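# Swing the coffee maker's lid fully open

## Task

Raise the coffee maker's lid until it is fully open, and finish with neither hand in contact with the coffee maker.

## Robot and tools

Robot: two arms, left_arm and right_arm, each ending in a sixteen-motor hand. right_arm has a right hand and left_arm a mirrored left hand. Scene frame: origin at table height midway between the nominal arm bases, +x out over the table, +y toward the left_arm side, +z up. The names left and right do not match image sides. Calibrated bases: left_arm at (-0.038, +0.248, 0) m, right_arm at (+0.026, -0.358, 0) m, both nearly unrotated. A camera stand sits behind the arms.

Hand point axes (right hand): +z runs along straight fingers toward the tips, +y points out of the palm face, +x runs across the palm away from the thumb. On the left hand +x points toward the thumb. A rigid mast sticks out at the wrist on the palm side and can strike objects. Fingertips have rubber caps; the rest is hard plastic.

execute_actions(actions, cameras). actions is a list of actions. Each action is a table of at most 15 rows, one row per 1/30 s control step, so one action lasts 0.5 s. If you give fewer rows, the last row is held for the remaining steps. A row is a single flat list of 48 numbers, each in [-1, 1], covering both arms even if one stays still:
1-6: left_arm dx, dy, dz, rx, ry, rz
7-22: left hand motors
23-24: left current_limit, speed
25-30: right_arm dx, dy, dz, rx, ry, rz
31-46: right hand motors
47-48: right current_limit, speed.

Arm numbers are offsets, not poses. They are measured along scene-frame axes from the arm's Hand target at the start of that action, and every row of the action counts from that same start point, not from the row before. Scale: 1.0 equals 0.6 m for dx, dy, dz and 180 degrees for rx, ry, rz, which form one rotation vector turning about the Hand target position. All zeros re-requests the current target. Sending the same offset in a later action moves the arm further. A translation longer than 1.0 gets shortened along its direction. Each step, orientation is clipped to within 40 degrees of the measured orientation. The hand point often stops short of the target, especially because the elbow sags, so command a little higher or send the remaining gap as a new offset. Tiny moves may not start.

Hand numbers: sixteen absolute hinge goals in this order: index_mcp, index_abd, index_pip, index_dip, middle_mcp, middle_abd, middle_pip, middle_dip, ring_mcp, ring_abd, ring_pip, ring_dip, thumb_cmc, thumb_axl, thumb_mcp, thumb_ipl. Each is scaled between its two stops. Straight values: _mcp +0.75, _abd 0, _pip +0.58, _dip +0.70, thumb_cmc +0.71, thumb_axl +0.68, thumb_mcp +0.23, thumb_ipl +0.17. Going toward -1 bends a finger toward the palm or swings the thumb in front of it. A zero is a real goal. To leave a hand unchanged, send back its hand_goal, hand_current_limit and hand_speed.

Grasp shortcut: put four numbers a, b, c, d in the first four hand slots and exactly 0 in the other twelve. (0,0,0,0) is the open hand. a curls index and middle at the outer joints, b bends all fingers at the knuckles, c brings the thumb across the palm, d curls the ring finger. To set motors individually to 0, put 0.001 in one of the twelve.

current_limit runs from -1 (0 mA) to +1 (550 mA), with a floor of 11 mA; low values weaken fingers and slow them. speed maps to (speed+1)/2 of 8.5 rad/s. Starting values are current_limit +0.4 and speed -0.6, and the last written values persist.

cameras: a list of names (cam_high, cam_low, cam_left_wrist, cam_right_wrist), ["all"], or []. Left out, it shows every camera for an empty actions list and none otherwise. An unknown name voids the call. An empty actions list just reports state and images.

Results per arm: end_effector_position (m) and end_effector_quat_wxyz in the scene frame, which can be a few cm off. Hand target is the commanded pose after clipping, and the next offsets count from it. Also reported: joint velocities ("within noise" means still), joint torques (including the arm's own weight), and step readings of position. Per motor: hand_goal, hand_measured, hand_current_ma, and hand_state (moving, goal, blocked, overload). A MOTOR HOT line warns of heating, and an OVER-TEMPERATURE FAULT means the arm dropped and will be idle for 30 to 60 s or more. A finger motor drawing 495 mA or more for 5 s shuts off for 10 s. The robot holds its last command while you think, and time counts.

zoom_image(camera, region): enlarges [x0, y0, x1, y1] pixels of a camera's latest image; the region can be at most 504 by 504. Image sizes: cam_high and cam_low 896x504, wrist cameras 672x504. Only cameras shown in the newest images can be zoomed.

read_manual(section): returns licence texts only and moves nothing. finished_scene(scene=1): ends the scene for good, so call it only once the lid stays fully open and no hand touches the machine.

Avoid: striking the coffee maker or the table, slamming or dropping the lid, hard pushes, and knocking anything out of the work area. Never let the two arms or hands collide or squeeze each other. Avoid long stretched holds or pushing at unreachable poses, since both heat the motors. To stop a push, command the target back past the hand point. Move smoothly and finish quickly.

Each tool is called after "Emit:" as a command line: name --argument value for each argument, lists and objects as JSON in quotes; but a table of rows of numbers goes row by row, as --pt "numbers of a row", without its own name.

## Session

Emit:
execute_actions --actions '[]'

Scene clock: 0.00 s.
left_arm: end_effector_position=(+0.4888, +0.2820, +0.3125) hand_goal=(+0.754, +0.000, +0.576, +0.696, +0.754, +0.000, +0.576, +0.696, +0.754, +0.000, +0.576, +0.696, +0.714, +0.678, +0.226, +0.168) hand_measured=(+0.754, +0.000, +0.576, +0.696, +0.754, +0.000, +0.576, +0.696, +0.754, +0.000, +0.576, +0.696, +0.714, +0.678, +0.226, +0.168) hand_current_ma=(+0, +0, +0, +0, +0, +0, +0, +0, +0, +0, +0, +0, +0, +0, +0, +0) hand_state=(goal, goal, goal, goal, goal, goal, goal, goal, goal, goal, goal, goal, goal, goal, goal, goal) hand_current_limit=0.40 hand_speed=-0.60 end_effector_quat_wxyz=(+0.165, +0.732, +0.657, -0.075) | right_arm: end_effector_position=(+0.5374, -0.5379, +0.2046) hand_goal=(+0.754, +0.000, +0.576, +0.696, +0.754, +0.000, +0.576, +0.696, +0.754, +0.000, +0.576, +0.696, +0.714, +0.678, +0.226, +0.168) hand_measured=(+0.754, +0.000, +0.576, +0.696, +0.754, +0.000, +0.576, +0.696, +0.754, +0.000, +0.576, +0.696, +0.714, +0.678, +0.226, +0.168) hand_current_ma=(+0, +0, +0, +0, +0, +0, +0, +0, +0, +0, +0, +0, +0, +0, +0, +0) hand_state=(goal, goal, goal, goal, goal, goal, goal, goal, goal, goal, goal, goal, goal, goal, goal, goal) hand_current_limit=0.40 hand_speed=-0.60 end_effector_quat_wxyz=(-0.107, +0.991, -0.079, -0.009)
Joint positions: left_arm=[0.174 1.455 1.532 -1.604 0.362 0.285] | right_arm=[-0.254 1.837 1.804 -1.591 -0.207 1.477]
Joint velocities: within noise
Joint torques (N m): no reading
Heat: left arm: hottest wrist yaw 32 °C; right arm: hottest waist 34 °C.
Hand target: left_arm +0.4961, +0.2793, +0.3283; +0.176, +0.736, +0.651, -0.061 | right_arm +0.5435, -0.5409, +0.2273; -0.104, +0.991, -0.081, +0.016

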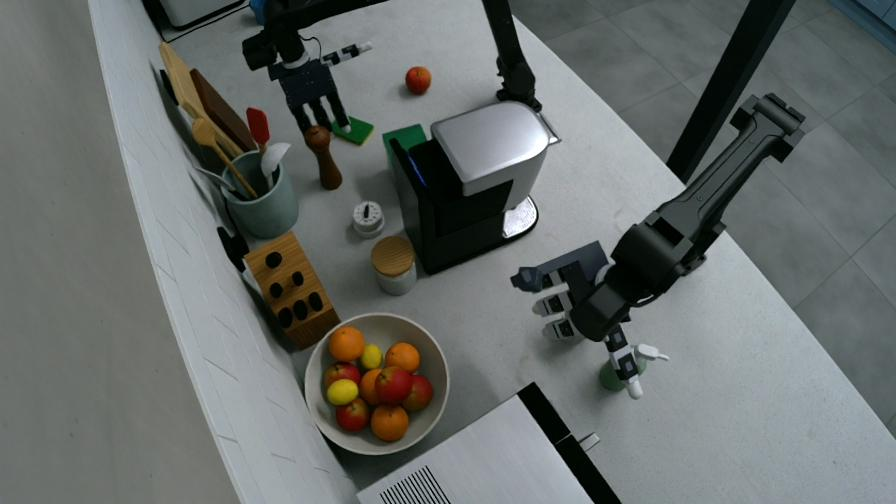

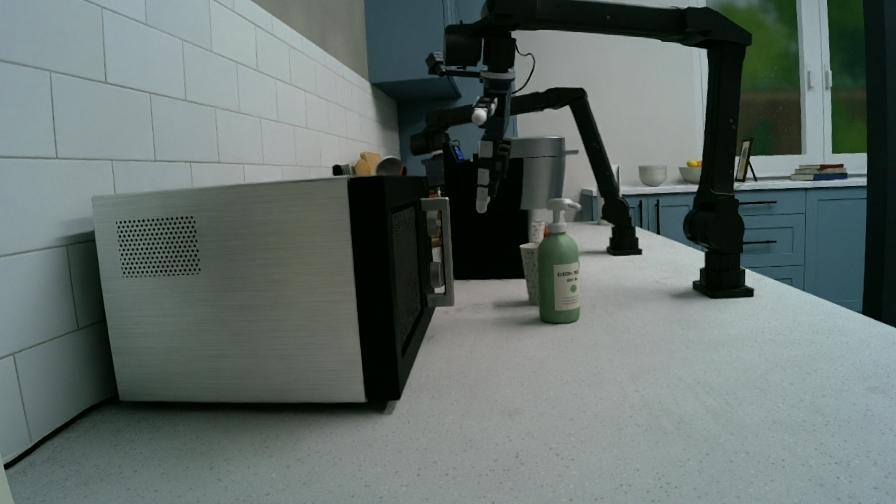

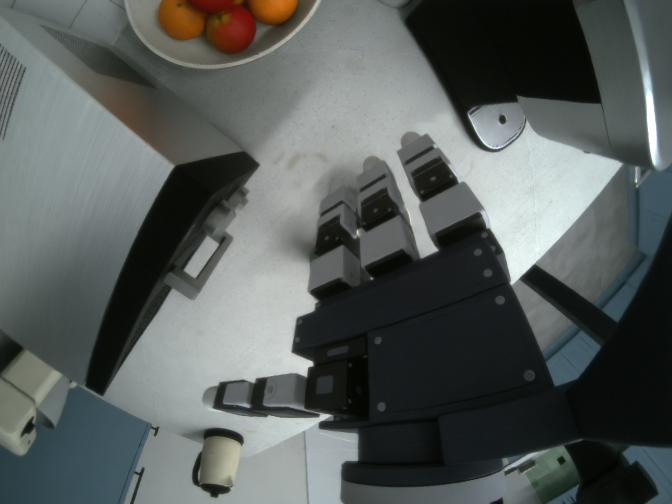

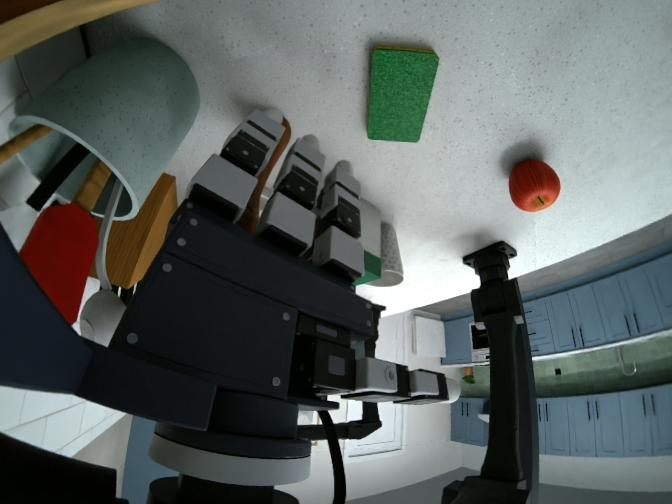

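Emit:
zoom_image --camera "cam_high" --region '[350, 70, 600, 290]'

Emit:
zoom_image --camera "cam_low" --region '[400, 60, 680, 340]'

Emit:
zoom_image --camera "cam_left_wrist" --region '[380, 0, 672, 220]'

Scaled by 2.016 from the camera's 896x504 image, which has a finer 1280x720 frame.

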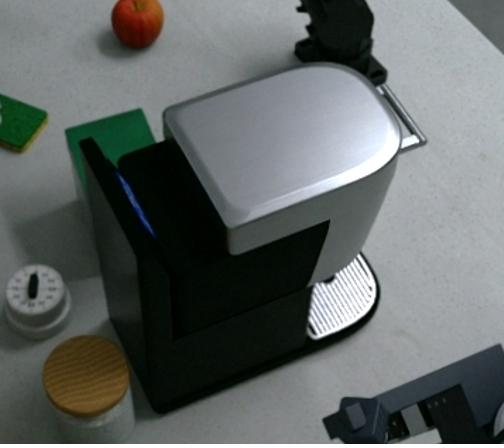

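Scaled by 1.800 from the camera's 896x504 image, which has a finer 1280x720 frame.

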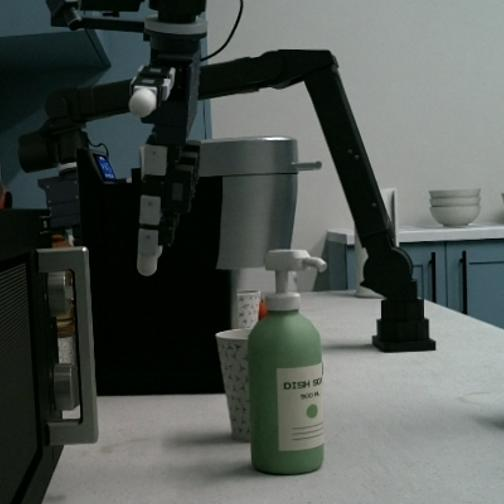

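Scaled by 1.726 from the camera's 672x504 image, which has a finer 960x720 frame.

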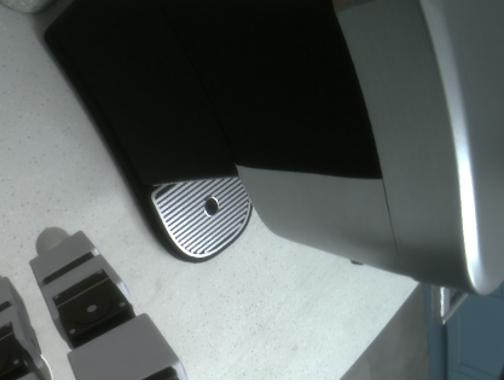

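Emit:
execute_actions --actions '[[[0,0,0.133,0,0,0,0,0,0,0,0,0,0,0,0,0,0,0,0,0,0,0,0.4,-0.6,0,0,0,0,0,0,0,0,0,0,0,0,0,0,0,0,0,0,0,0,0,0,0.4,-0.6]],[[-0.133,0,0.133,0.053,0.026,0.02,0,0,0,0,0,0,0,0,0,0,0,0,0,0,0,0,0.4,-0.6,0,0,0,0,0,0,0,0,0,0,0,0,0,0,0,0,0,0,0,0,0,0,0.4,-0.6]],[[-0.16,-0.08,0,0.054,0.026,0.019,0,0,0,0,0,0,0,0,0,0,0,0,0,0,0,0,0.4,-0.6,0,0,0,0,0,0,0,0,0,0,0,0,0,0,0,0,0,0,0,0,0,0,0.4,-0.6]],[[-0.14,-0.16,0.03,0,0,0,0,0,0,0,0,0,0,0,0,0,0,0,0,0,0,0,0.4,-0.6,0,0,0,0,0,0,0,0,0,0,0,0,0,0,0,0,0,0,0,0,0,0,0.4,-0.6]]]' --cameras '["all"]'

Scene clock: 209.13 s.
left_arm: end_effector_position=(+0.2365, +0.1341, +0.4928) hand_goal=(+0.750, +0.000, +0.580, +0.700, +0.750, +0.000, +0.580, +0.700, +0.750, +0.000, +0.580, +0.700, +0.710, +0.680, +0.230, +0.170) hand_measured=(+0.752, +0.000, +0.578, +0.698, +0.752, +0.000, +0.578, +0.698, +0.754, +0.000, +0.578, +0.698, +0.714, +0.678, +0.226, +0.168) hand_current_ma=(+9, +2, -4, -8, +8, +2, -5, -8, +11, +3, -5, -7, +11, -9, -19, -9) hand_state=(goal, goal, goal, goal, goal, goal, goal, goal, goal, goal, goal, goal, goal, goal, goal, goal) hand_current_limit=0.40 hand_speed=-0.60 end_effector_quat_wxyz=(+0.235, +0.706, +0.664, +0.076) | right_arm: end_effector_position=(+0.5374, -0.5379, +0.2046) hand_goal=(+0.750, +0.000, +0.580, +0.700, +0.750, +0.000, +0.580, +0.700, +0.750, +0.000, +0.580, +0.700, +0.710, +0.680, +0.230, +0.170) hand_measured=(+0.750, +0.000, +0.576, +0.698, +0.750, +0.000, +0.578, +0.698, +0.750, +0.000, +0.576, +0.698, +0.710, +0.678, +0.224, +0.168) hand_current_ma=(+0, +0, +0, +0, +0, +0, +0, +0, +0, +0, +0, +0, +0, +0, -1, +0) hand_state=(goal, goal, goal, goal, goal, goal, goal, goal, goal, goal, goal, goal, goal, goal, goal, goal) hand_current_limit=0.40 hand_speed=-0.60 end_effector_quat_wxyz=(-0.107, +0.991, -0.079, -0.009)
Joint positions: left_arm=[-0.665 0.817 1.448 -1.708 -0.071 -0.573] | right_arm=[-0.254 1.837 1.804 -1.591 -0.207 1.477]
Joint torques (N m): left_arm=[-2.55 -1.67 11.67 1.18 -0.17 -0.01] | right_arm=[0.15 -15.38 9.01 0.4 -0.17 0.11]
Heat: left arm: hottest elbow 34 °C; right arm: hottest elbow 40 °C.
Hand target: left_arm +0.2363, +0.1353, +0.5059; +0.001, +0.707, +0.708, +0.000 | right_arm +0.5435, -0.5409, +0.2273; -0.104, +0.991, -0.081, +0.016
Off the commanded pose: left_arm 0.013 m, 29 deg | right_arm 0.024 m, 3 deg.
joint sent to its limit (left arm) — joint 4 (wrist pitch), lower limit. The joint targets are off in position and orientation.
Step readings (end_effector_position of left_arm | right_arm):
0: (+0.4888, +0.2820, +0.3125) | (+0.5374, -0.5379, +0.2046)
1: (+0.4888, +0.2820, +0.3125) | (+0.5374, -0.5379, +0.2046)
2: (+0.4882, +0.2819, +0.3132) | (+0.5374, -0.5379, +0.2046)
4: (+0.4855, +0.2817, +0.3223) | (+0.5374, -0.5379, +0.2046)
8: (+0.4904, +0.2829, +0.3599) | (+0.5374, -0.5379, +0.2046)
15: (+0.4920, +0.2841, +0.3858) | (+0.5374, -0.5379, +0.2046)
16: (+0.4917, +0.2837, +0.3855) | (+0.5374, -0.5379, +0.2046)
17: (+0.4899, +0.2873, +0.3861) | (+0.5374, -0.5379, +0.2046)
19: (+0.4822, +0.2938, +0.3919) | (+0.5374, -0.5379, +0.2046)
23: (+0.4514, +0.2889, +0.4379) | (+0.5374, -0.5379, +0.2046)
30: (+0.4049, +0.2761, +0.4966) | (+0.5374, -0.5379, +0.2046)
31: (+0.4043, +0.2770, +0.4971) | (+0.5374, -0.5379, +0.2046)
32: (+0.4036, +0.2799, +0.4936) | (+0.5374, -0.5379, +0.2046)
34: (+0.3931, +0.2782, +0.4787) | (+0.5374, -0.5379, +0.2046)
38: (+0.3607, +0.2426, +0.4627) | (+0.5374, -0.5379, +0.2046)
45: (+0.3219, +0.2291, +0.4919) | (+0.5374, -0.5379, +0.2046)
46: (+0.3201, +0.2300, +0.4926) | (+0.5374, -0.5379, +0.2046)
47: (+0.3170, +0.2292, +0.4931) | (+0.5374, -0.5379, +0.2046)
49: (+0.3051, +0.2066, +0.4879) | (+0.5374, -0.5379, +0.2046)
53: (+0.2662, +0.1487, +0.4894) | (+0.5374, -0.5379, +0.2046)
60: (+0.2334, +0.1337, +0.5015) | (+0.5374, -0.5379, +0.2046)

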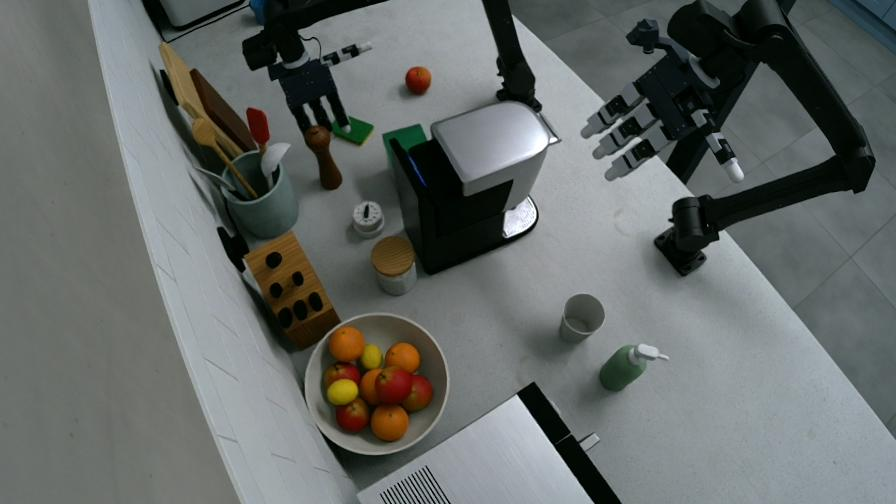

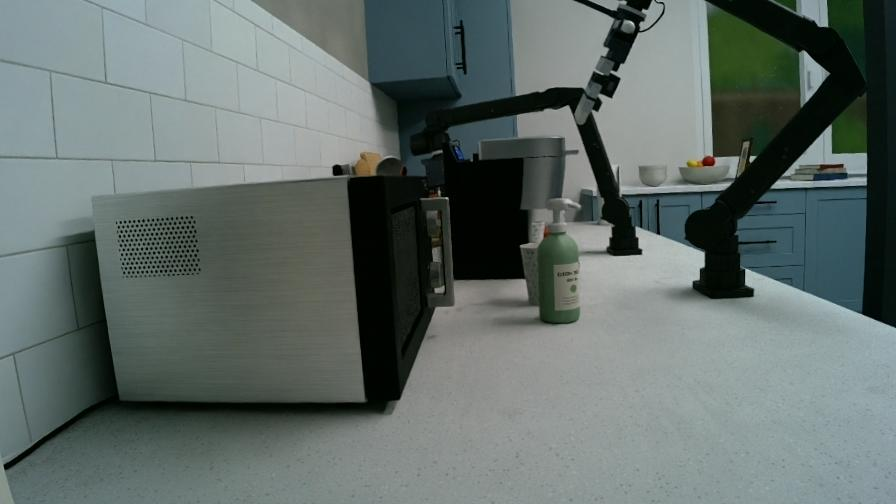

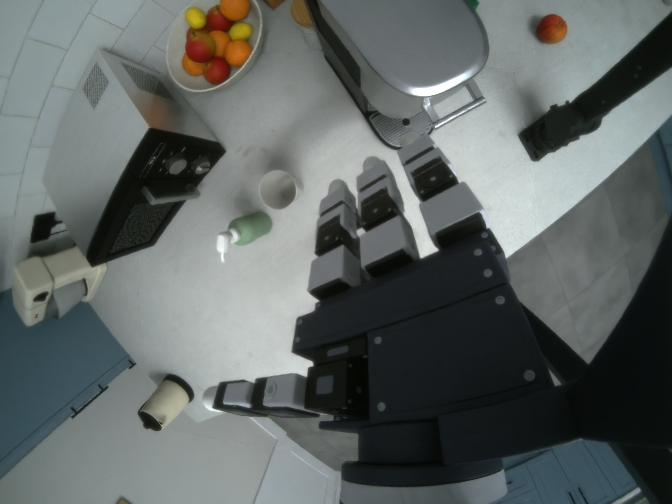

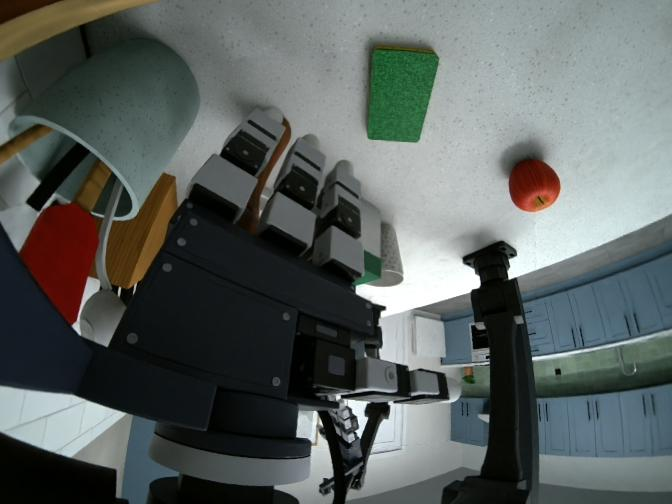

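Emit:
zoom_image --camera "cam_left_wrist" --region '[300, 0, 540, 180]'

Emit:
zoom_image --camera "cam_low" --region '[420, 80, 640, 300]'

Scaled by 2.100 from the camera's 672x504 image, which has a finer 960x720 frame.

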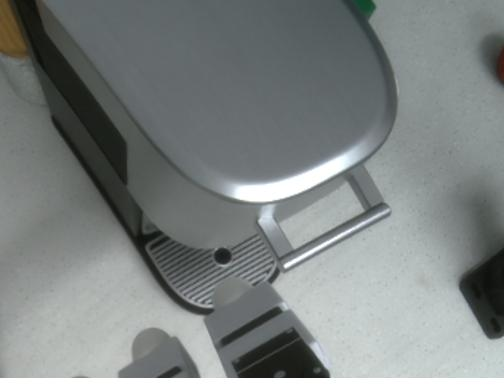

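Scaled by 2.291 from the camera's 896x504 image, which has a finer 1280x720 frame.

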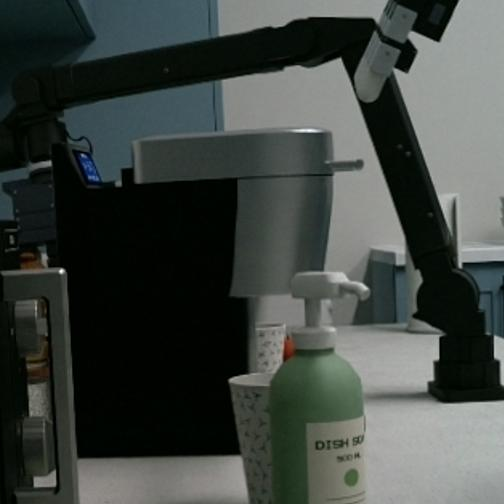

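Emit:
execute_actions --actions '[[[-0.14,-0.02,0,0,-0.167,0,0,0,0,0,0,0,0,0,0,0,0,0,0,0,0,0,0.6,-0.6,0,0,0,0,0,0,0,0,0,0,0,0,0,0,0,0,0,0,0,0,0,0,0.4,-0.6]],[[-0.003,-0.14,-0.03,0,0,0,0,0,0,0,0,0,0,0,0,0,0,0,0,0,0,0,0.6,-0.6,0,0,0,0,0,0,0,0,0,0,0,0,0,0,0,0,0,0,0,0,0,0,0.4,-0.6]],[[0,-0.15,-0.06,0,0,0,0,0,0,0,0,0,0,0,0,0,0,0,0,0,0,0,0.6,-0.6,0,0,0,0,0,0,0,0,0,0,0,0,0,0,0,0,0,0,0,0,0,0,0.4,-0.6]]]' --cameras '["all"]'

Scene clock: 337.27 s.
left_arm: end_effector_position=(+0.1477, -0.0541, +0.4272) hand_goal=(+0.750, +0.000, +0.580, +0.700, +0.750, +0.000, +0.580, +0.700, +0.750, +0.000, +0.580, +0.700, +0.710, +0.680, +0.230, +0.170) hand_measured=(+0.754, +0.002, +0.580, +0.698, +0.754, +0.002, +0.580, +0.698, +0.756, +0.002, +0.580, +0.698, +0.714, +0.678, +0.226, +0.168) hand_current_ma=(+16, +4, -2, -8, +15, +4, -3, -8, +19, +4, -3, -7, +15, -9, -16, -9) hand_state=(goal, goal, goal, goal, goal, goal, goal, goal, goal, goal, goal, goal, goal, goal, goal, goal) hand_current_limit=0.60 hand_speed=-0.60 end_effector_quat_wxyz=(+0.215, +0.701, +0.657, +0.178) | right_arm: end_effector_position=(+0.5374, -0.5379, +0.2046) hand_goal=(+0.750, +0.000, +0.580, +0.700, +0.750, +0.000, +0.580, +0.700, +0.750, +0.000, +0.580, +0.700, +0.710, +0.680, +0.230, +0.170) hand_measured=(+0.750, +0.000, +0.576, +0.698, +0.750, +0.000, +0.578, +0.698, +0.750, +0.000, +0.576, +0.698, +0.710, +0.678, +0.224, +0.168) hand_current_ma=(+0, +0, +0, +0, +0, +0, +0, +0, +0, +0, +0, +0, +0, +0, -1, +0) hand_state=(goal, goal, goal, goal, goal, goal, goal, goal, goal, goal, goal, goal, goal, goal, goal, goal) hand_current_limit=0.40 hand_speed=-0.60 end_effector_quat_wxyz=(-0.107, +0.991, -0.079, -0.009)
Joint positions: left_arm=[-1.515 1.156 1.415 -1.708 -0.553 -1.402] | right_arm=[-0.254 1.837 1.804 -1.591 -0.207 1.477]
Joint torques (N m): left_arm=[-1.44 -9.23 14.5 0.18 -0.52 0] | right_arm=[0.09 -15.21 9.07 0.42 -0.15 0.09]
Heat: left arm: hottest elbow 33 °C; right arm: hottest elbow 41 °C.
Hand target: left_arm +0.1505, -0.0507, +0.4519; +0.184, +0.682, +0.683, +0.183 | right_arm +0.5435, -0.5409, +0.2273; -0.104, +0.991, -0.081, +0.016
Off the commanded pose: left_arm 0.025 m, 5 deg | right_arm 0.024 m, 3 deg.
joint sent to its limit (left arm) — joint 4 (wrist pitch), lower limit. The joint targets are off in position and orientation.
Step readings (end_effector_position of left_arm | right_arm):
0: (+0.2365, +0.1341, +0.4928) | (+0.5374, -0.5379, +0.2046)
1: (+0.2363, +0.1352, +0.4936) | (+0.5374, -0.5379, +0.2046)
2: (+0.2366, +0.1390, +0.4957) | (+0.5374, -0.5379, +0.2046)
4: (+0.2264, +0.1353, +0.4980) | (+0.5374, -0.5379, +0.2046)
8: (+0.1862, +0.1182, +0.4989) | (+0.5374, -0.5379, +0.2046)
15: (+0.1566, +0.1237, +0.5117) | (+0.5374, -0.5379, +0.2046)
16: (+0.1556, +0.1228, +0.5107) | (+0.5374, -0.5379, +0.2046)
17: (+0.1551, +0.1208, +0.5096) | (+0.5374, -0.5379, +0.2046)
19: (+0.1519, +0.1062, +0.5068) | (+0.5374, -0.5379, +0.2046)
23: (+0.1442, +0.0587, +0.4899) | (+0.5374, -0.5379, +0.2046)
30: (+0.1490, +0.0236, +0.4664) | (+0.5374, -0.5379, +0.2046)
31: (+0.1491, +0.0246, +0.4664) | (+0.5374, -0.5379, +0.2046)
32: (+0.1490, +0.0260, +0.4666) | (+0.5374, -0.5379, +0.2046)
34: (+0.1500, +0.0194, +0.4673) | (+0.5374, -0.5379, +0.2046)
38: (+0.1491, -0.0243, +0.4529) | (+0.5374, -0.5379, +0.2046)
45: (+0.1475, -0.0573, +0.4189) | (+0.5374, -0.5379, +0.2046)

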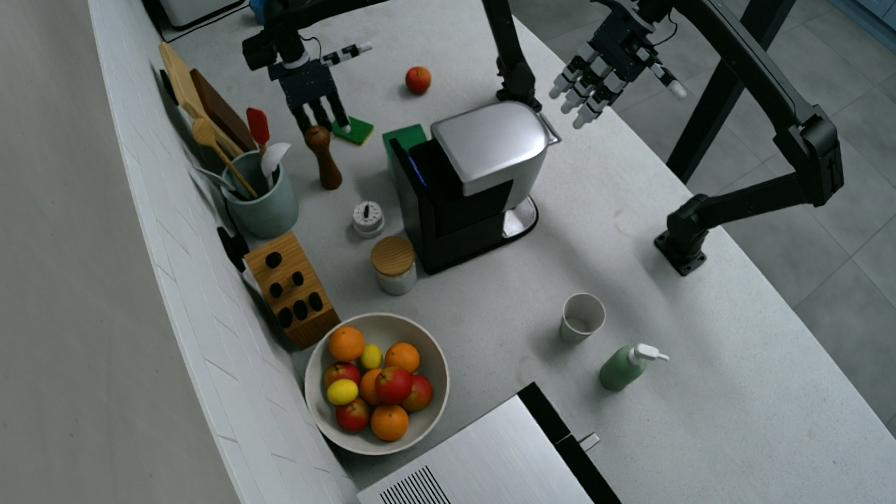

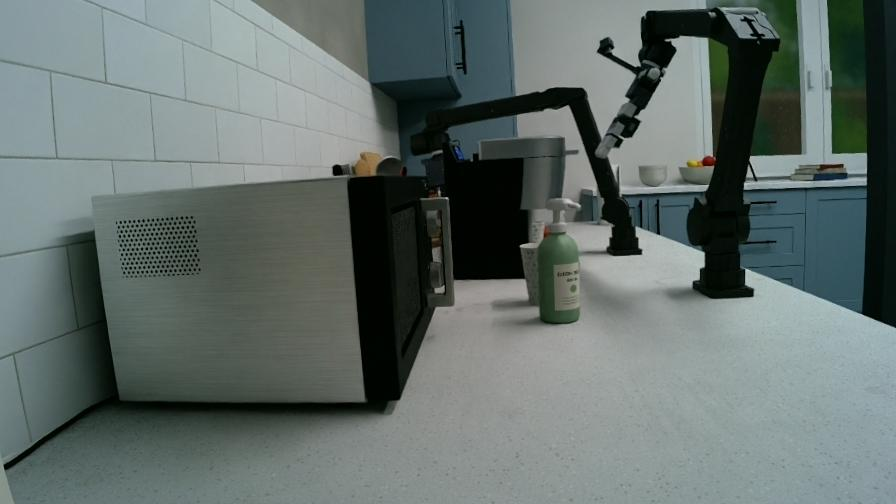

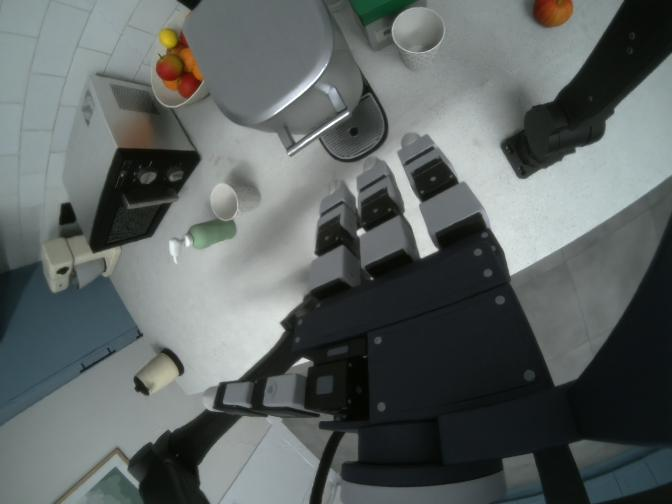

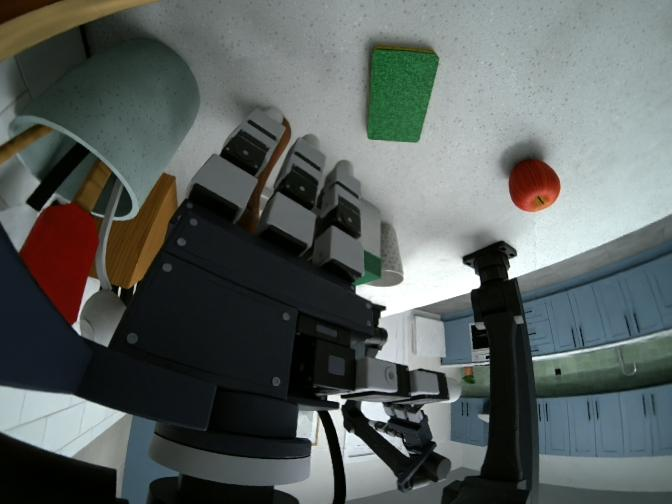

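Emit:
execute_actions --actions '[[[0,0,-0.1,0,0,0,0,0,0,0,0,0,0,0,0,0,0,0,0,0,0,0,0.75,-0.6,0,0,0,0,0,0,0,0,0,0,0,0,0,0,0,0,0,0,0,0,0,0,0.4,-0.6]],[[0,0,-0.1,0,0,0,0.75,0,-0.3,0.7,0.75,0,-0.3,0.7,0.75,0,-0.3,0.7,0.71,0.68,0.23,0.17,0.75,-0.6,0,0,0,0,0,0,0,0,0,0,0,0,0,0,0,0,0,0,0,0,0,0,0.4,-0.6]]]' --cameras '["cam_high","cam_low","cam_left_wrist"]'

Scene clock: 362.87 s.
left_arm: end_effector_position=(+0.1461, -0.0484, +0.3265) hand_goal=(+0.750, +0.000, -0.300, +0.700, +0.750, +0.000, -0.300, +0.700, +0.750, +0.000, -0.300, +0.700, +0.710, +0.680, +0.230, +0.170) hand_measured=(+0.754, +0.002, -0.292, +0.698, +0.754, +0.002, -0.292, +0.698, +0.756, +0.002, -0.292, +0.698, +0.714, +0.678, +0.226, +0.168) hand_current_ma=(+16, +4, +25, -7, +15, +4, +31, -8, +19, +4, +33, -7, +15, -9, -16, -9) hand_state=(goal, goal, goal, goal, goal, goal, goal, goal, goal, goal, goal, goal, goal, goal, goal, goal) hand_current_limit=0.75 hand_speed=-0.60 end_effector_quat_wxyz=(+0.173, +0.691, +0.676, +0.190) | right_arm: end_effector_position=(+0.5374, -0.5379, +0.2046) hand_goal=(+0.750, +0.000, +0.580, +0.700, +0.750, +0.000, +0.580, +0.700, +0.750, +0.000, +0.580, +0.700, +0.710, +0.680, +0.230, +0.170) hand_measured=(+0.750, +0.000, +0.576, +0.698, +0.750, +0.000, +0.578, +0.698, +0.750, +0.000, +0.576, +0.698, +0.710, +0.678, +0.224, +0.168) hand_current_ma=(+0, +0, +0, +0, +0, +0, +0, +0, +0, +0, +0, +0, +0, +0, -1, +0) hand_state=(goal, goal, goal, goal, goal, goal, goal, goal, goal, goal, goal, goal, goal, goal, goal, goal) hand_current_limit=0.40 hand_speed=-0.60 end_effector_quat_wxyz=(-0.107, +0.991, -0.079, -0.009)
Joint positions: left_arm=[-1.506 1.171 1.178 -1.555 -0.519 -1.465] | right_arm=[-0.254 1.837 1.804 -1.591 -0.207 1.477]
Joint torques (N m): left_arm=[-1.49 -8.41 11.21 0.69 -0.73 0.01] | right_arm=[0.85 -15.03 9.11 0.51 -0.14 0.08]
Heat: left arm: hottest elbow 36 °C; right arm: hottest elbow 41 °C.
Hand target: left_arm +0.1505, -0.0507, +0.3319; +0.184, +0.682, +0.683, +0.183 | right_arm +0.5435, -0.5409, +0.2273; -0.104, +0.991, -0.081, +0.016
Off the commanded pose: left_arm 0.007 m, 2 deg | right_arm 0.024 m, 3 deg.
Step readings (end_effector_position of left_arm | right_arm):
0: (+0.1477, -0.0541, +0.4272) | (+0.5374, -0.5379, +0.2046)
1: (+0.1477, -0.0540, +0.4271) | (+0.5374, -0.5379, +0.2046)
2: (+0.1470, -0.0538, +0.4261) | (+0.5374, -0.5379, +0.2046)
4: (+0.1464, -0.0522, +0.4220) | (+0.5374, -0.5379, +0.2046)
8: (+0.1466, -0.0472, +0.4042) | (+0.5374, -0.5379, +0.2046)
15: (+0.1466, -0.0480, +0.3913) | (+0.5374, -0.5379, +0.2046)
16: (+0.1466, -0.0481, +0.3907) | (+0.5374, -0.5379, +0.2046)
17: (+0.1467, -0.0490, +0.3876) | (+0.5374, -0.5379, +0.2046)
19: (+0.1466, -0.0502, +0.3730) | (+0.5374, -0.5379, +0.2046)
23: (+0.1457, -0.0455, +0.3352) | (+0.5374, -0.5379, +0.2046)
30: (+0.1460, -0.0476, +0.3266) | (+0.5374, -0.5379, +0.2046)
Images, in order (width x height): cam_high 896x504, cam_low 896x504, cam_left_wrist 672x504.

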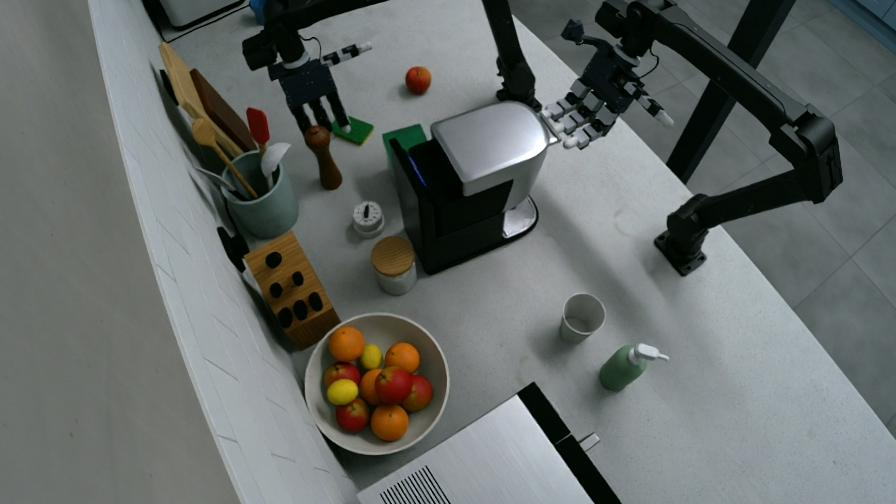

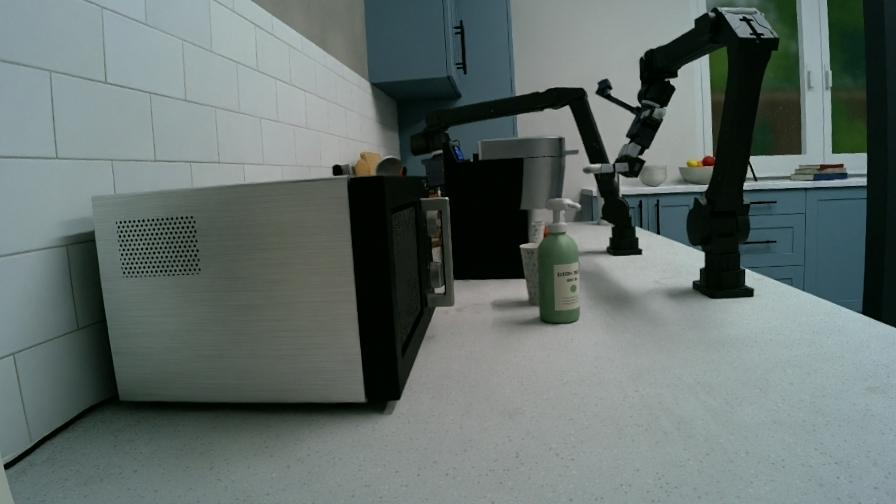

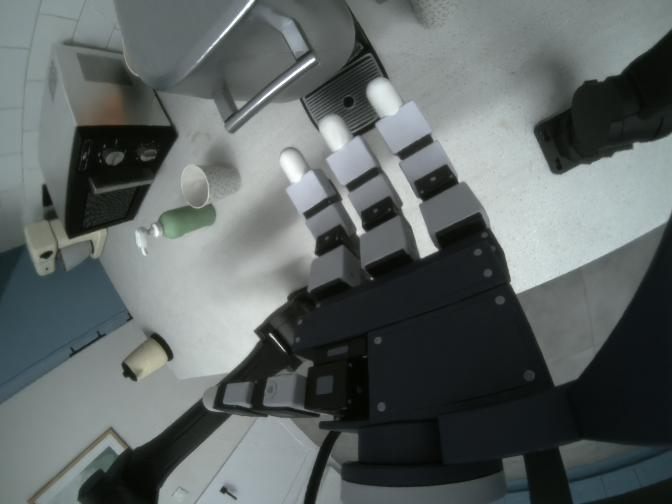

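Emit:
zoom_image --camera "cam_low" --region '[520, 110, 680, 210]'

Scaled by 3.150 from the camera's 896x504 image, which has a finer 1280x720 frame.

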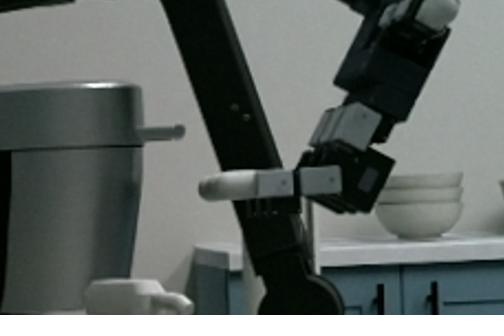

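Emit:
execute_actions --actions '[[[0.04,0,0,0,0,0,0.75,0,-0.3,0.7,0.75,0,-0.3,0.7,0.75,0,-0.3,0.7,0.71,0.68,0.23,0.17,0.75,-0.6,0,0,0,0,0,0,0,0,0,0,0,0,0,0,0,0,0,0,0,0,0,0,0.4,-0.6]],[[0.038,0,0,0,0,0,0.75,0,-0.3,0.7,0.75,0,-0.3,0.7,0.75,0,-0.3,0.7,0.71,0.68,0.23,0.17,0.75,-0.6,0,0,0,0,0,0,0,0,0,0,0,0,0,0,0,0,0,0,0,0,0,0,0.4,-0.6]]]' --cameras '["cam_low","cam_left_wrist"]'

Emit:
zoom_image --camera "cam_low" --region '[520, 110, 680, 210]'

Scene clock: 456.27 s.
left_arm: end_effector_position=(+0.1958, -0.0432, +0.3267) hand_goal=(+0.750, +0.000, -0.300, +0.700, +0.750, +0.000, -0.300, +0.700, +0.750, +0.000, -0.300, +0.700, +0.710, +0.680, +0.230, +0.170) hand_measured=(+0.754, +0.002, -0.294, +0.698, +0.754, +0.002, -0.292, +0.698, +0.756, +0.002, -0.292, +0.698, +0.714, +0.678, +0.226, +0.168) hand_current_ma=(+17, +4, +23, -7, +15, +4, +29, -8, +20, +4, +31, -7, +15, -9, -16, -9) hand_state=(goal, goal, goal, goal, goal, goal, goal, goal, goal, goal, goal, goal, goal, goal, goal, goal) hand_current_limit=0.75 hand_speed=-0.60 end_effector_quat_wxyz=(+0.173, +0.681, +0.686, +0.189) | right_arm: end_effector_position=(+0.5374, -0.5379, +0.2046) hand_goal=(+0.750, +0.000, +0.580, +0.700, +0.750, +0.000, +0.580, +0.700, +0.750, +0.000, +0.580, +0.700, +0.710, +0.680, +0.230, +0.170) hand_measured=(+0.750, +0.000, +0.576, +0.698, +0.750, +0.000, +0.578, +0.698, +0.750, +0.000, +0.576, +0.698, +0.710, +0.678, +0.224, +0.168) hand_current_ma=(+0, +0, +0, +0, +0, +0, +0, +0, +0, +0, +0, +0, +0, +0, -1, +0) hand_state=(goal, goal, goal, goal, goal, goal, goal, goal, goal, goal, goal, goal, goal, goal, goal, goal) hand_current_limit=0.40 hand_speed=-0.60 end_effector_quat_wxyz=(-0.107, +0.991, -0.079, -0.009)
Joint positions: left_arm=[-1.351 1.171 1.178 -1.473 -0.51 -1.32] | right_arm=[-0.254 1.837 1.804 -1.591 -0.207 1.477]
Joint torques (N m): left_arm=[-1.73 -8.29 11.54 0.96 -0.48 0.17] | right_arm=[0.38 -14.92 9.09 0.44 -0.2 0.07]
Heat: left arm: hottest elbow 32 °C; right arm: hottest elbow 41 °C.
Hand target: left_arm +0.1973, -0.0507, +0.3319; +0.184, +0.682, +0.683, +0.183 | right_arm +0.5435, -0.5409, +0.2273; -0.104, +0.991, -0.081, +0.016
Off the commanded pose: left_arm 0.009 m, 2 deg | right_arm 0.024 m, 3 deg.
Step readings (end_effector_position of left_arm | right_arm):
0: (+0.1461, -0.0484, +0.3265) | (+0.5374, -0.5379, +0.2046)
1: (+0.1465, -0.0481, +0.3265) | (+0.5374, -0.5379, +0.2046)
2: (+0.1469, -0.0487, +0.3263) | (+0.5374, -0.5379, +0.2046)
4: (+0.1529, -0.0483, +0.3265) | (+0.5374, -0.5379, +0.2046)
8: (+0.1687, -0.0434, +0.3267) | (+0.5374, -0.5379, +0.2046)
15: (+0.1738, -0.0433, +0.3269) | (+0.5374, -0.5379, +0.2046)
16: (+0.1733, -0.0442, +0.3267) | (+0.5374, -0.5379, +0.2046)
17: (+0.1735, -0.0452, +0.3268) | (+0.5374, -0.5379, +0.2046)
19: (+0.1769, -0.0466, +0.3263) | (+0.5374, -0.5379, +0.2046)
23: (+0.1893, -0.0436, +0.3267) | (+0.5374, -0.5379, +0.2046)
30: (+0.1958, -0.0423, +0.3268) | (+0.5374, -0.5379, +0.2046)
Images, in order (width x height): cam_low 896x504, cam_left_wrist 672x504.

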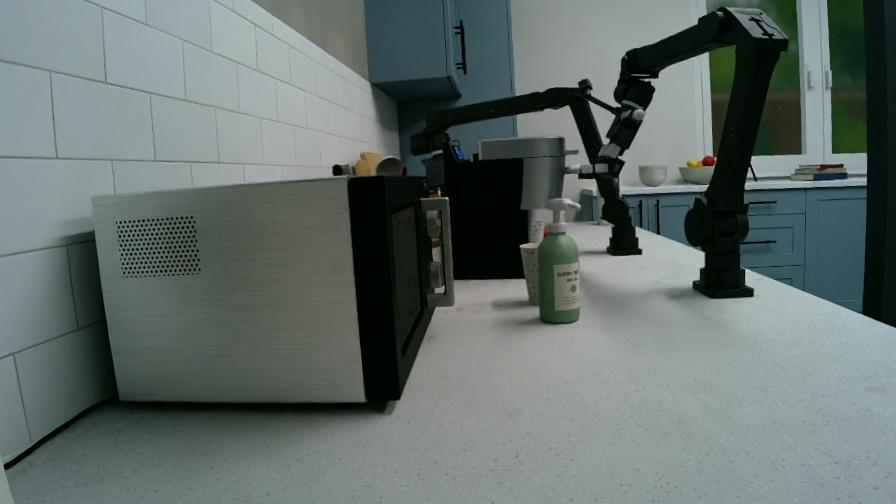

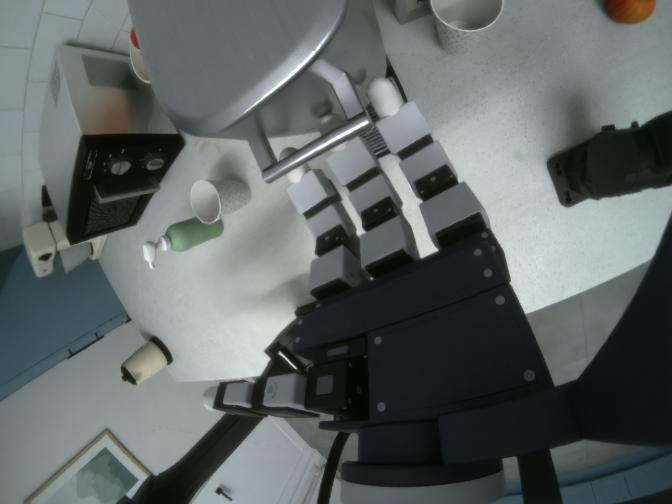

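Scaled by 3.150 from the camera's 896x504 image, which has a finer 1280x720 frame.

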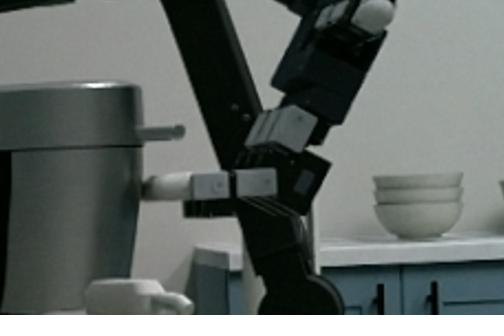

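Emit:
execute_actions --actions '[[[0,0,0.035,0,0,0,0.75,0,-0.3,0.7,0.75,0,-0.3,0.7,0.75,0,-0.3,0.7,0.71,0.68,0.23,0.17,0.75,-0.6,0,0,0,0,0,0,0,0,0,0,0,0,0,0,0,0,0,0,0,0,0,0,0.4,-0.6]],[[0,0,0.035,0,0,0,0.75,0,-0.3,0.7,0.75,0,-0.3,0.7,0.75,0,-0.3,0.7,0.71,0.68,0.23,0.17,0.75,-0.6,0,0,0,0,0,0,0,0,0,0,0,0,0,0,0,0,0,0,0,0,0,0,0.4,-0.6]],[[0,0,0.035,0,0,0,0.75,0,-0.3,0.7,0.75,0,-0.3,0.7,0.75,0,-0.3,0.7,0.71,0.68,0.23,0.17,0.75,-0.6,0,0,0,0,0,0,0,0,0,0,0,0,0,0,0,0,0,0,0,0,0,0,0.4,-0.6]]]' --cameras '["cam_high","cam_low","cam_left_wrist"]'

Emit:
zoom_image --camera "cam_low" --region '[440, 80, 680, 230]'

Scene clock: 469.37 s.
left_arm: end_effector_position=(+0.1946, -0.0397, +0.3748) hand_goal=(+0.750, +0.000, -0.300, +0.700, +0.750, +0.000, -0.300, +0.700, +0.750, +0.000, -0.300, +0.700, +0.710, +0.680, +0.230, +0.170) hand_measured=(+0.762, +0.000, -0.292, +0.702, +0.758, +0.002, -0.292, +0.700, +0.756, +0.002, -0.292, +0.698, +0.714, +0.678, +0.226, +0.168) hand_current_ma=(+47, +2, +27, +5, +34, +4, +29, +0, +20, +4, +30, -7, +15, -9, -16, -9) hand_state=(goal, goal, goal, goal, goal, goal, goal, goal, goal, goal, goal, goal, goal, goal, goal, goal) hand_current_limit=0.75 hand_speed=-0.60 end_effector_quat_wxyz=(+0.169, +0.682, +0.685, +0.191) | right_arm: end_effector_position=(+0.5374, -0.5379, +0.2046) hand_goal=(+0.750, +0.000, +0.580, +0.700, +0.750, +0.000, +0.580, +0.700, +0.750, +0.000, +0.580, +0.700, +0.710, +0.680, +0.230, +0.170) hand_measured=(+0.750, +0.000, +0.576, +0.698, +0.750, +0.000, +0.578, +0.698, +0.750, +0.000, +0.576, +0.698, +0.710, +0.678, +0.224, +0.168) hand_current_ma=(+0, +0, +0, +0, +0, +0, +0, +0, +0, +0, +0, +0, +0, +0, -1, +0) hand_state=(goal, goal, goal, goal, goal, goal, goal, goal, goal, goal, goal, goal, goal, goal, goal, goal) hand_current_limit=0.40 hand_speed=-0.60 end_effector_quat_wxyz=(-0.107, +0.991, -0.079, -0.009)
Joint positions: left_arm=[-1.351 1.174 1.308 -1.61 -0.507 -1.318] | right_arm=[-0.254 1.837 1.804 -1.591 -0.207 1.477]
Joint torques (N m): left_arm=[-1.73 -7.3 15.58 -0.12 -0.62 0.14] | right_arm=[0.44 -15.21 9.03 0.38 -0.18 0.08]
Heat: left arm: hottest elbow 33 °C; right arm: hottest elbow 41 °C.
Hand target: left_arm +0.1973, -0.0507, +0.3949; +0.184, +0.682, +0.683, +0.183 | right_arm +0.5435, -0.5409, +0.2273; -0.104, +0.991, -0.081, +0.016
Off the commanded pose: left_arm 0.023 m, 2 deg | right_arm 0.024 m, 3 deg.
Step readings (end_effector_position of left_arm | right_arm):
0: (+0.1958, -0.0432, +0.3267) | (+0.5374, -0.5379, +0.2046)
1: (+0.1958, -0.0432, +0.3267) | (+0.5374, -0.5379, +0.2046)
2: (+0.1958, -0.0432, +0.3267) | (+0.5374, -0.5379, +0.2046)
4: (+0.1956, -0.0424, +0.3266) | (+0.5374, -0.5379, +0.2046)
8: (+0.1951, -0.0402, +0.3282) | (+0.5374, -0.5379, +0.2046)
15: (+0.1953, -0.0410, +0.3323) | (+0.5374, -0.5379, +0.2046)
16: (+0.1953, -0.0410, +0.3323) | (+0.5374, -0.5379, +0.2046)
17: (+0.1952, -0.0404, +0.3335) | (+0.5374, -0.5379, +0.2046)
19: (+0.1949, -0.0392, +0.3375) | (+0.5374, -0.5379, +0.2046)
23: (+0.1952, -0.0407, +0.3505) | (+0.5374, -0.5379, +0.2046)
30: (+0.1953, -0.0411, +0.3547) | (+0.5374, -0.5379, +0.2046)
31: (+0.1948, -0.0412, +0.3547) | (+0.5374, -0.5379, +0.2046)
32: (+0.1946, -0.0409, +0.3556) | (+0.5374, -0.5379, +0.2046)
34: (+0.1942, -0.0402, +0.3583) | (+0.5374, -0.5379, +0.2046)
38: (+0.1942, -0.0401, +0.3701) | (+0.5374, -0.5379, +0.2046)
45: (+0.1946, -0.0397, +0.3748) | (+0.5374, -0.5379, +0.2046)
Images, in order (width x height): cam_high 896x504, cam_low 896x504, cam_left_wrist 672x504.

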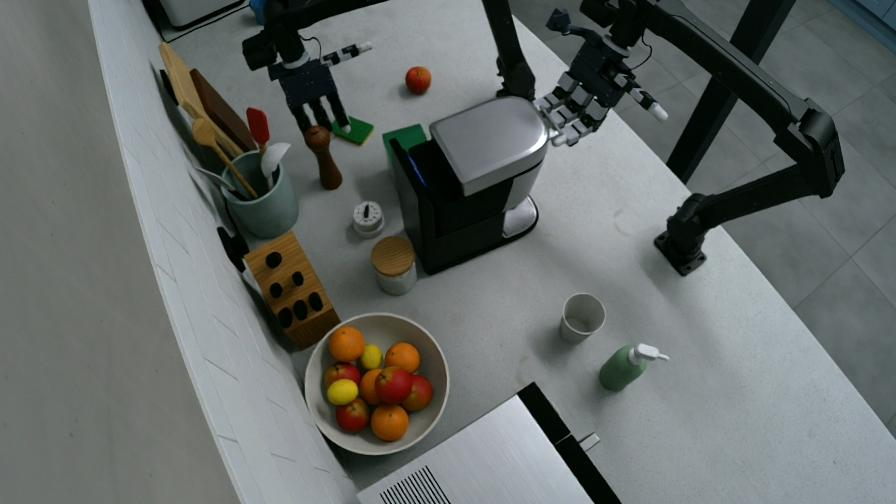

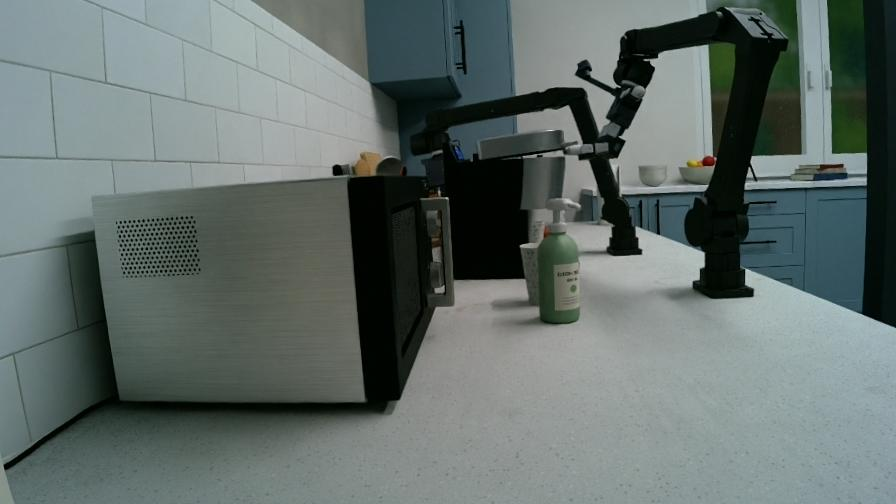

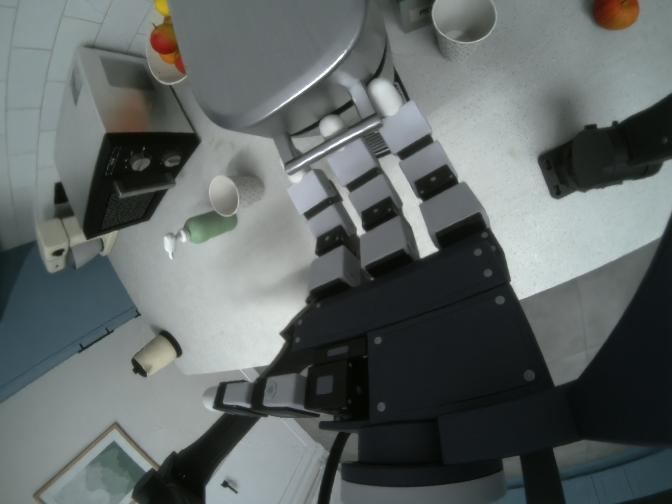

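Scaled by 2.100 from the camera's 896x504 image, which has a finer 1280x720 frame.

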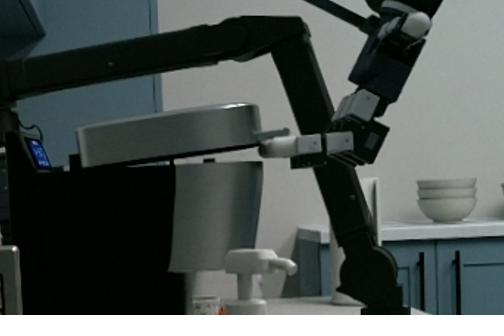

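Emit:
execute_actions --actions '[[[0,0,0.0617,0,-0.0167,0,0.75,0,-0.124,0.7,0.75,0,-0.124,0.7,0.75,0,-0.124,0.7,0.71,0.68,0.23,0.17,0.75,-0.9,0,0,0,0,0,0,0,0,0,0,0,0,0,0,0,0,0,0,0,0,0,0,0.4,-0.6]],[[0.0033,0,0.0483,0,-0.014,0,0.75,0,-0.01,0.7,0.75,0,-0.01,0.7,0.75,0,-0.01,0.7,0.71,0.68,0.23,0.17,0.75,-0.9,0,0,0,0,0,0,0,0,0,0,0,0,0,0,0,0,0,0,0,0,0,0,0.4,-0.6]],[[0.0033,0,0.0483,0,-0.014,0,0.75,0,0.109,0.7,0.75,0,0.109,0.7,0.75,0,0.109,0.7,0.71,0.68,0.23,0.17,0.75,-0.9,0,0,0,0,0,0,0,0,0,0,0,0,0,0,0,0,0,0,0,0,0,0,0.4,-0.6]]]' --cameras '["cam_low","cam_left_wrist"]'

Emit:
zoom_image --camera "cam_low" --region '[440, 40, 680, 230]'

Scene clock: 488.63 s.
left_arm: end_effector_position=(+0.1990, -0.0465, +0.4656) hand_goal=(+0.750, +0.000, +0.110, +0.700, +0.750, +0.000, +0.110, +0.700, +0.750, +0.000, +0.110, +0.700, +0.710, +0.680, +0.230, +0.170) hand_measured=(+0.764, +0.002, +0.110, +0.702, +0.768, +0.004, +0.118, +0.702, +0.762, +0.002, +0.110, +0.700, +0.714, +0.678, +0.226, +0.168) hand_current_ma=(+53, +4, -1, +7, +72, +9, +25, +6, +52, +4, -2, -2, +15, -9, -16, -9) hand_state=(goal, goal, goal, goal, goal, goal, goal, goal, goal, goal, goal, goal, goal, goal, goal, goal) hand_current_limit=0.75 hand_speed=-0.90 end_effector_quat_wxyz=(+0.234, +0.674, +0.663, +0.228) | right_arm: end_effector_position=(+0.5374, -0.5379, +0.2046) hand_goal=(+0.750, +0.000, +0.580, +0.700, +0.750, +0.000, +0.580, +0.700, +0.750, +0.000, +0.580, +0.700, +0.710, +0.680, +0.230, +0.170) hand_measured=(+0.750, +0.000, +0.576, +0.698, +0.750, +0.000, +0.578, +0.698, +0.750, +0.000, +0.576, +0.698, +0.710, +0.678, +0.224, +0.168) hand_current_ma=(+0, +0, +0, +0, +0, +0, +0, +0, +0, +0, +0, +0, +0, +0, -1, +0) hand_state=(goal, goal, goal, goal, goal, goal, goal, goal, goal, goal, goal, goal, goal, goal, goal, goal) hand_current_limit=0.40 hand_speed=-0.60 end_effector_quat_wxyz=(-0.107, +0.991, -0.079, -0.009)
Joint positions: left_arm=[-1.383 1.188 1.495 -1.708 -0.646 -1.297] | right_arm=[-0.254 1.837 1.804 -1.591 -0.207 1.477]
Joint torques (N m): left_arm=[-2.37 -8.06 14.99 0.28 -1.31 0.17] | right_arm=[0.15 -14.1 9.05 0.38 -0.18 0.07]
Heat: left arm: hottest elbow 37 °C; right arm: hottest elbow 42 °C.
Hand target: left_arm +0.2012, -0.0507, +0.4899; +0.232, +0.668, +0.669, +0.230 | right_arm +0.5435, -0.5409, +0.2273; -0.104, +0.991, -0.081, +0.016
Off the commanded pose: left_arm 0.025 m, 1 deg | right_arm 0.024 m, 3 deg.
joint sent to its limit (left arm) — joint 4 (wrist pitch), lower limit. The joint targets are off in position, not in orientation.
Step readings (end_effector_position of left_arm | right_arm):
0: (+0.1946, -0.0397, +0.3748) | (+0.5374, -0.5379, +0.2046)
1: (+0.1948, -0.0402, +0.3749) | (+0.5374, -0.5379, +0.2046)
2: (+0.1949, -0.0393, +0.3771) | (+0.5374, -0.5379, +0.2046)
4: (+0.1943, -0.0400, +0.3834) | (+0.5374, -0.5379, +0.2046)
8: (+0.1943, -0.0411, +0.4028) | (+0.5374, -0.5379, +0.2046)
15: (+0.1948, -0.0421, +0.4130) | (+0.5374, -0.5379, +0.2046)
16: (+0.1949, -0.0418, +0.4132) | (+0.5374, -0.5379, +0.2046)
17: (+0.1949, -0.0417, +0.4154) | (+0.5374, -0.5379, +0.2046)
19: (+0.1953, -0.0426, +0.4200) | (+0.5374, -0.5379, +0.2046)
23: (+0.1957, -0.0430, +0.4331) | (+0.5374, -0.5379, +0.2046)
30: (+0.1963, -0.0433, +0.4400) | (+0.5374, -0.5379, +0.2046)
31: (+0.1965, -0.0432, +0.4403) | (+0.5374, -0.5379, +0.2046)
32: (+0.1970, -0.0431, +0.4413) | (+0.5374, -0.5379, +0.2046)
34: (+0.1972, -0.0439, +0.4466) | (+0.5374, -0.5379, +0.2046)
38: (+0.1984, -0.0453, +0.4599) | (+0.5374, -0.5379, +0.2046)
45: (+0.1990, -0.0463, +0.4656) | (+0.5374, -0.5379, +0.2046)
Images, in order (width x height): cam_low 896x504, cam_left_wrist 672x504.

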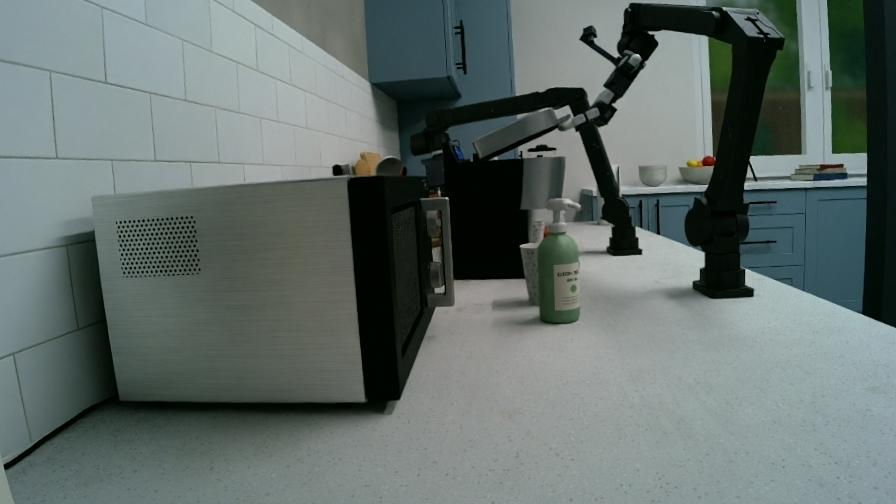

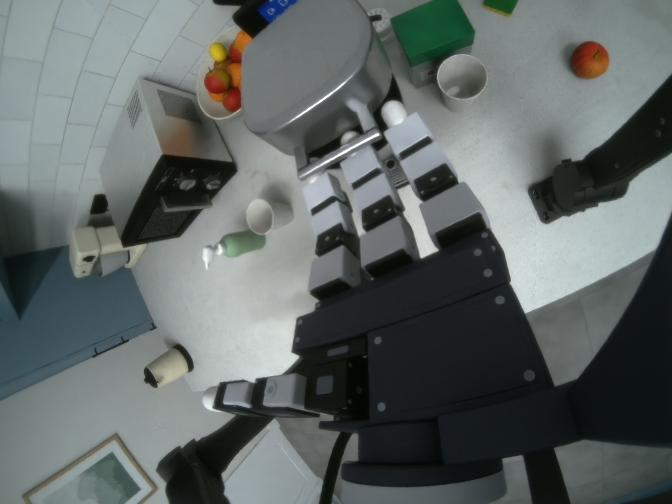

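Scaled by 2.100 from the camera's 896x504 image, which has a finer 1280x720 frame.

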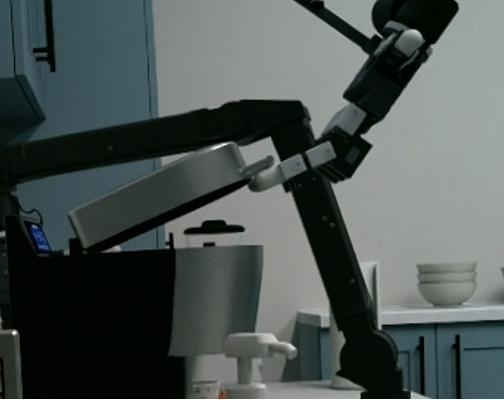

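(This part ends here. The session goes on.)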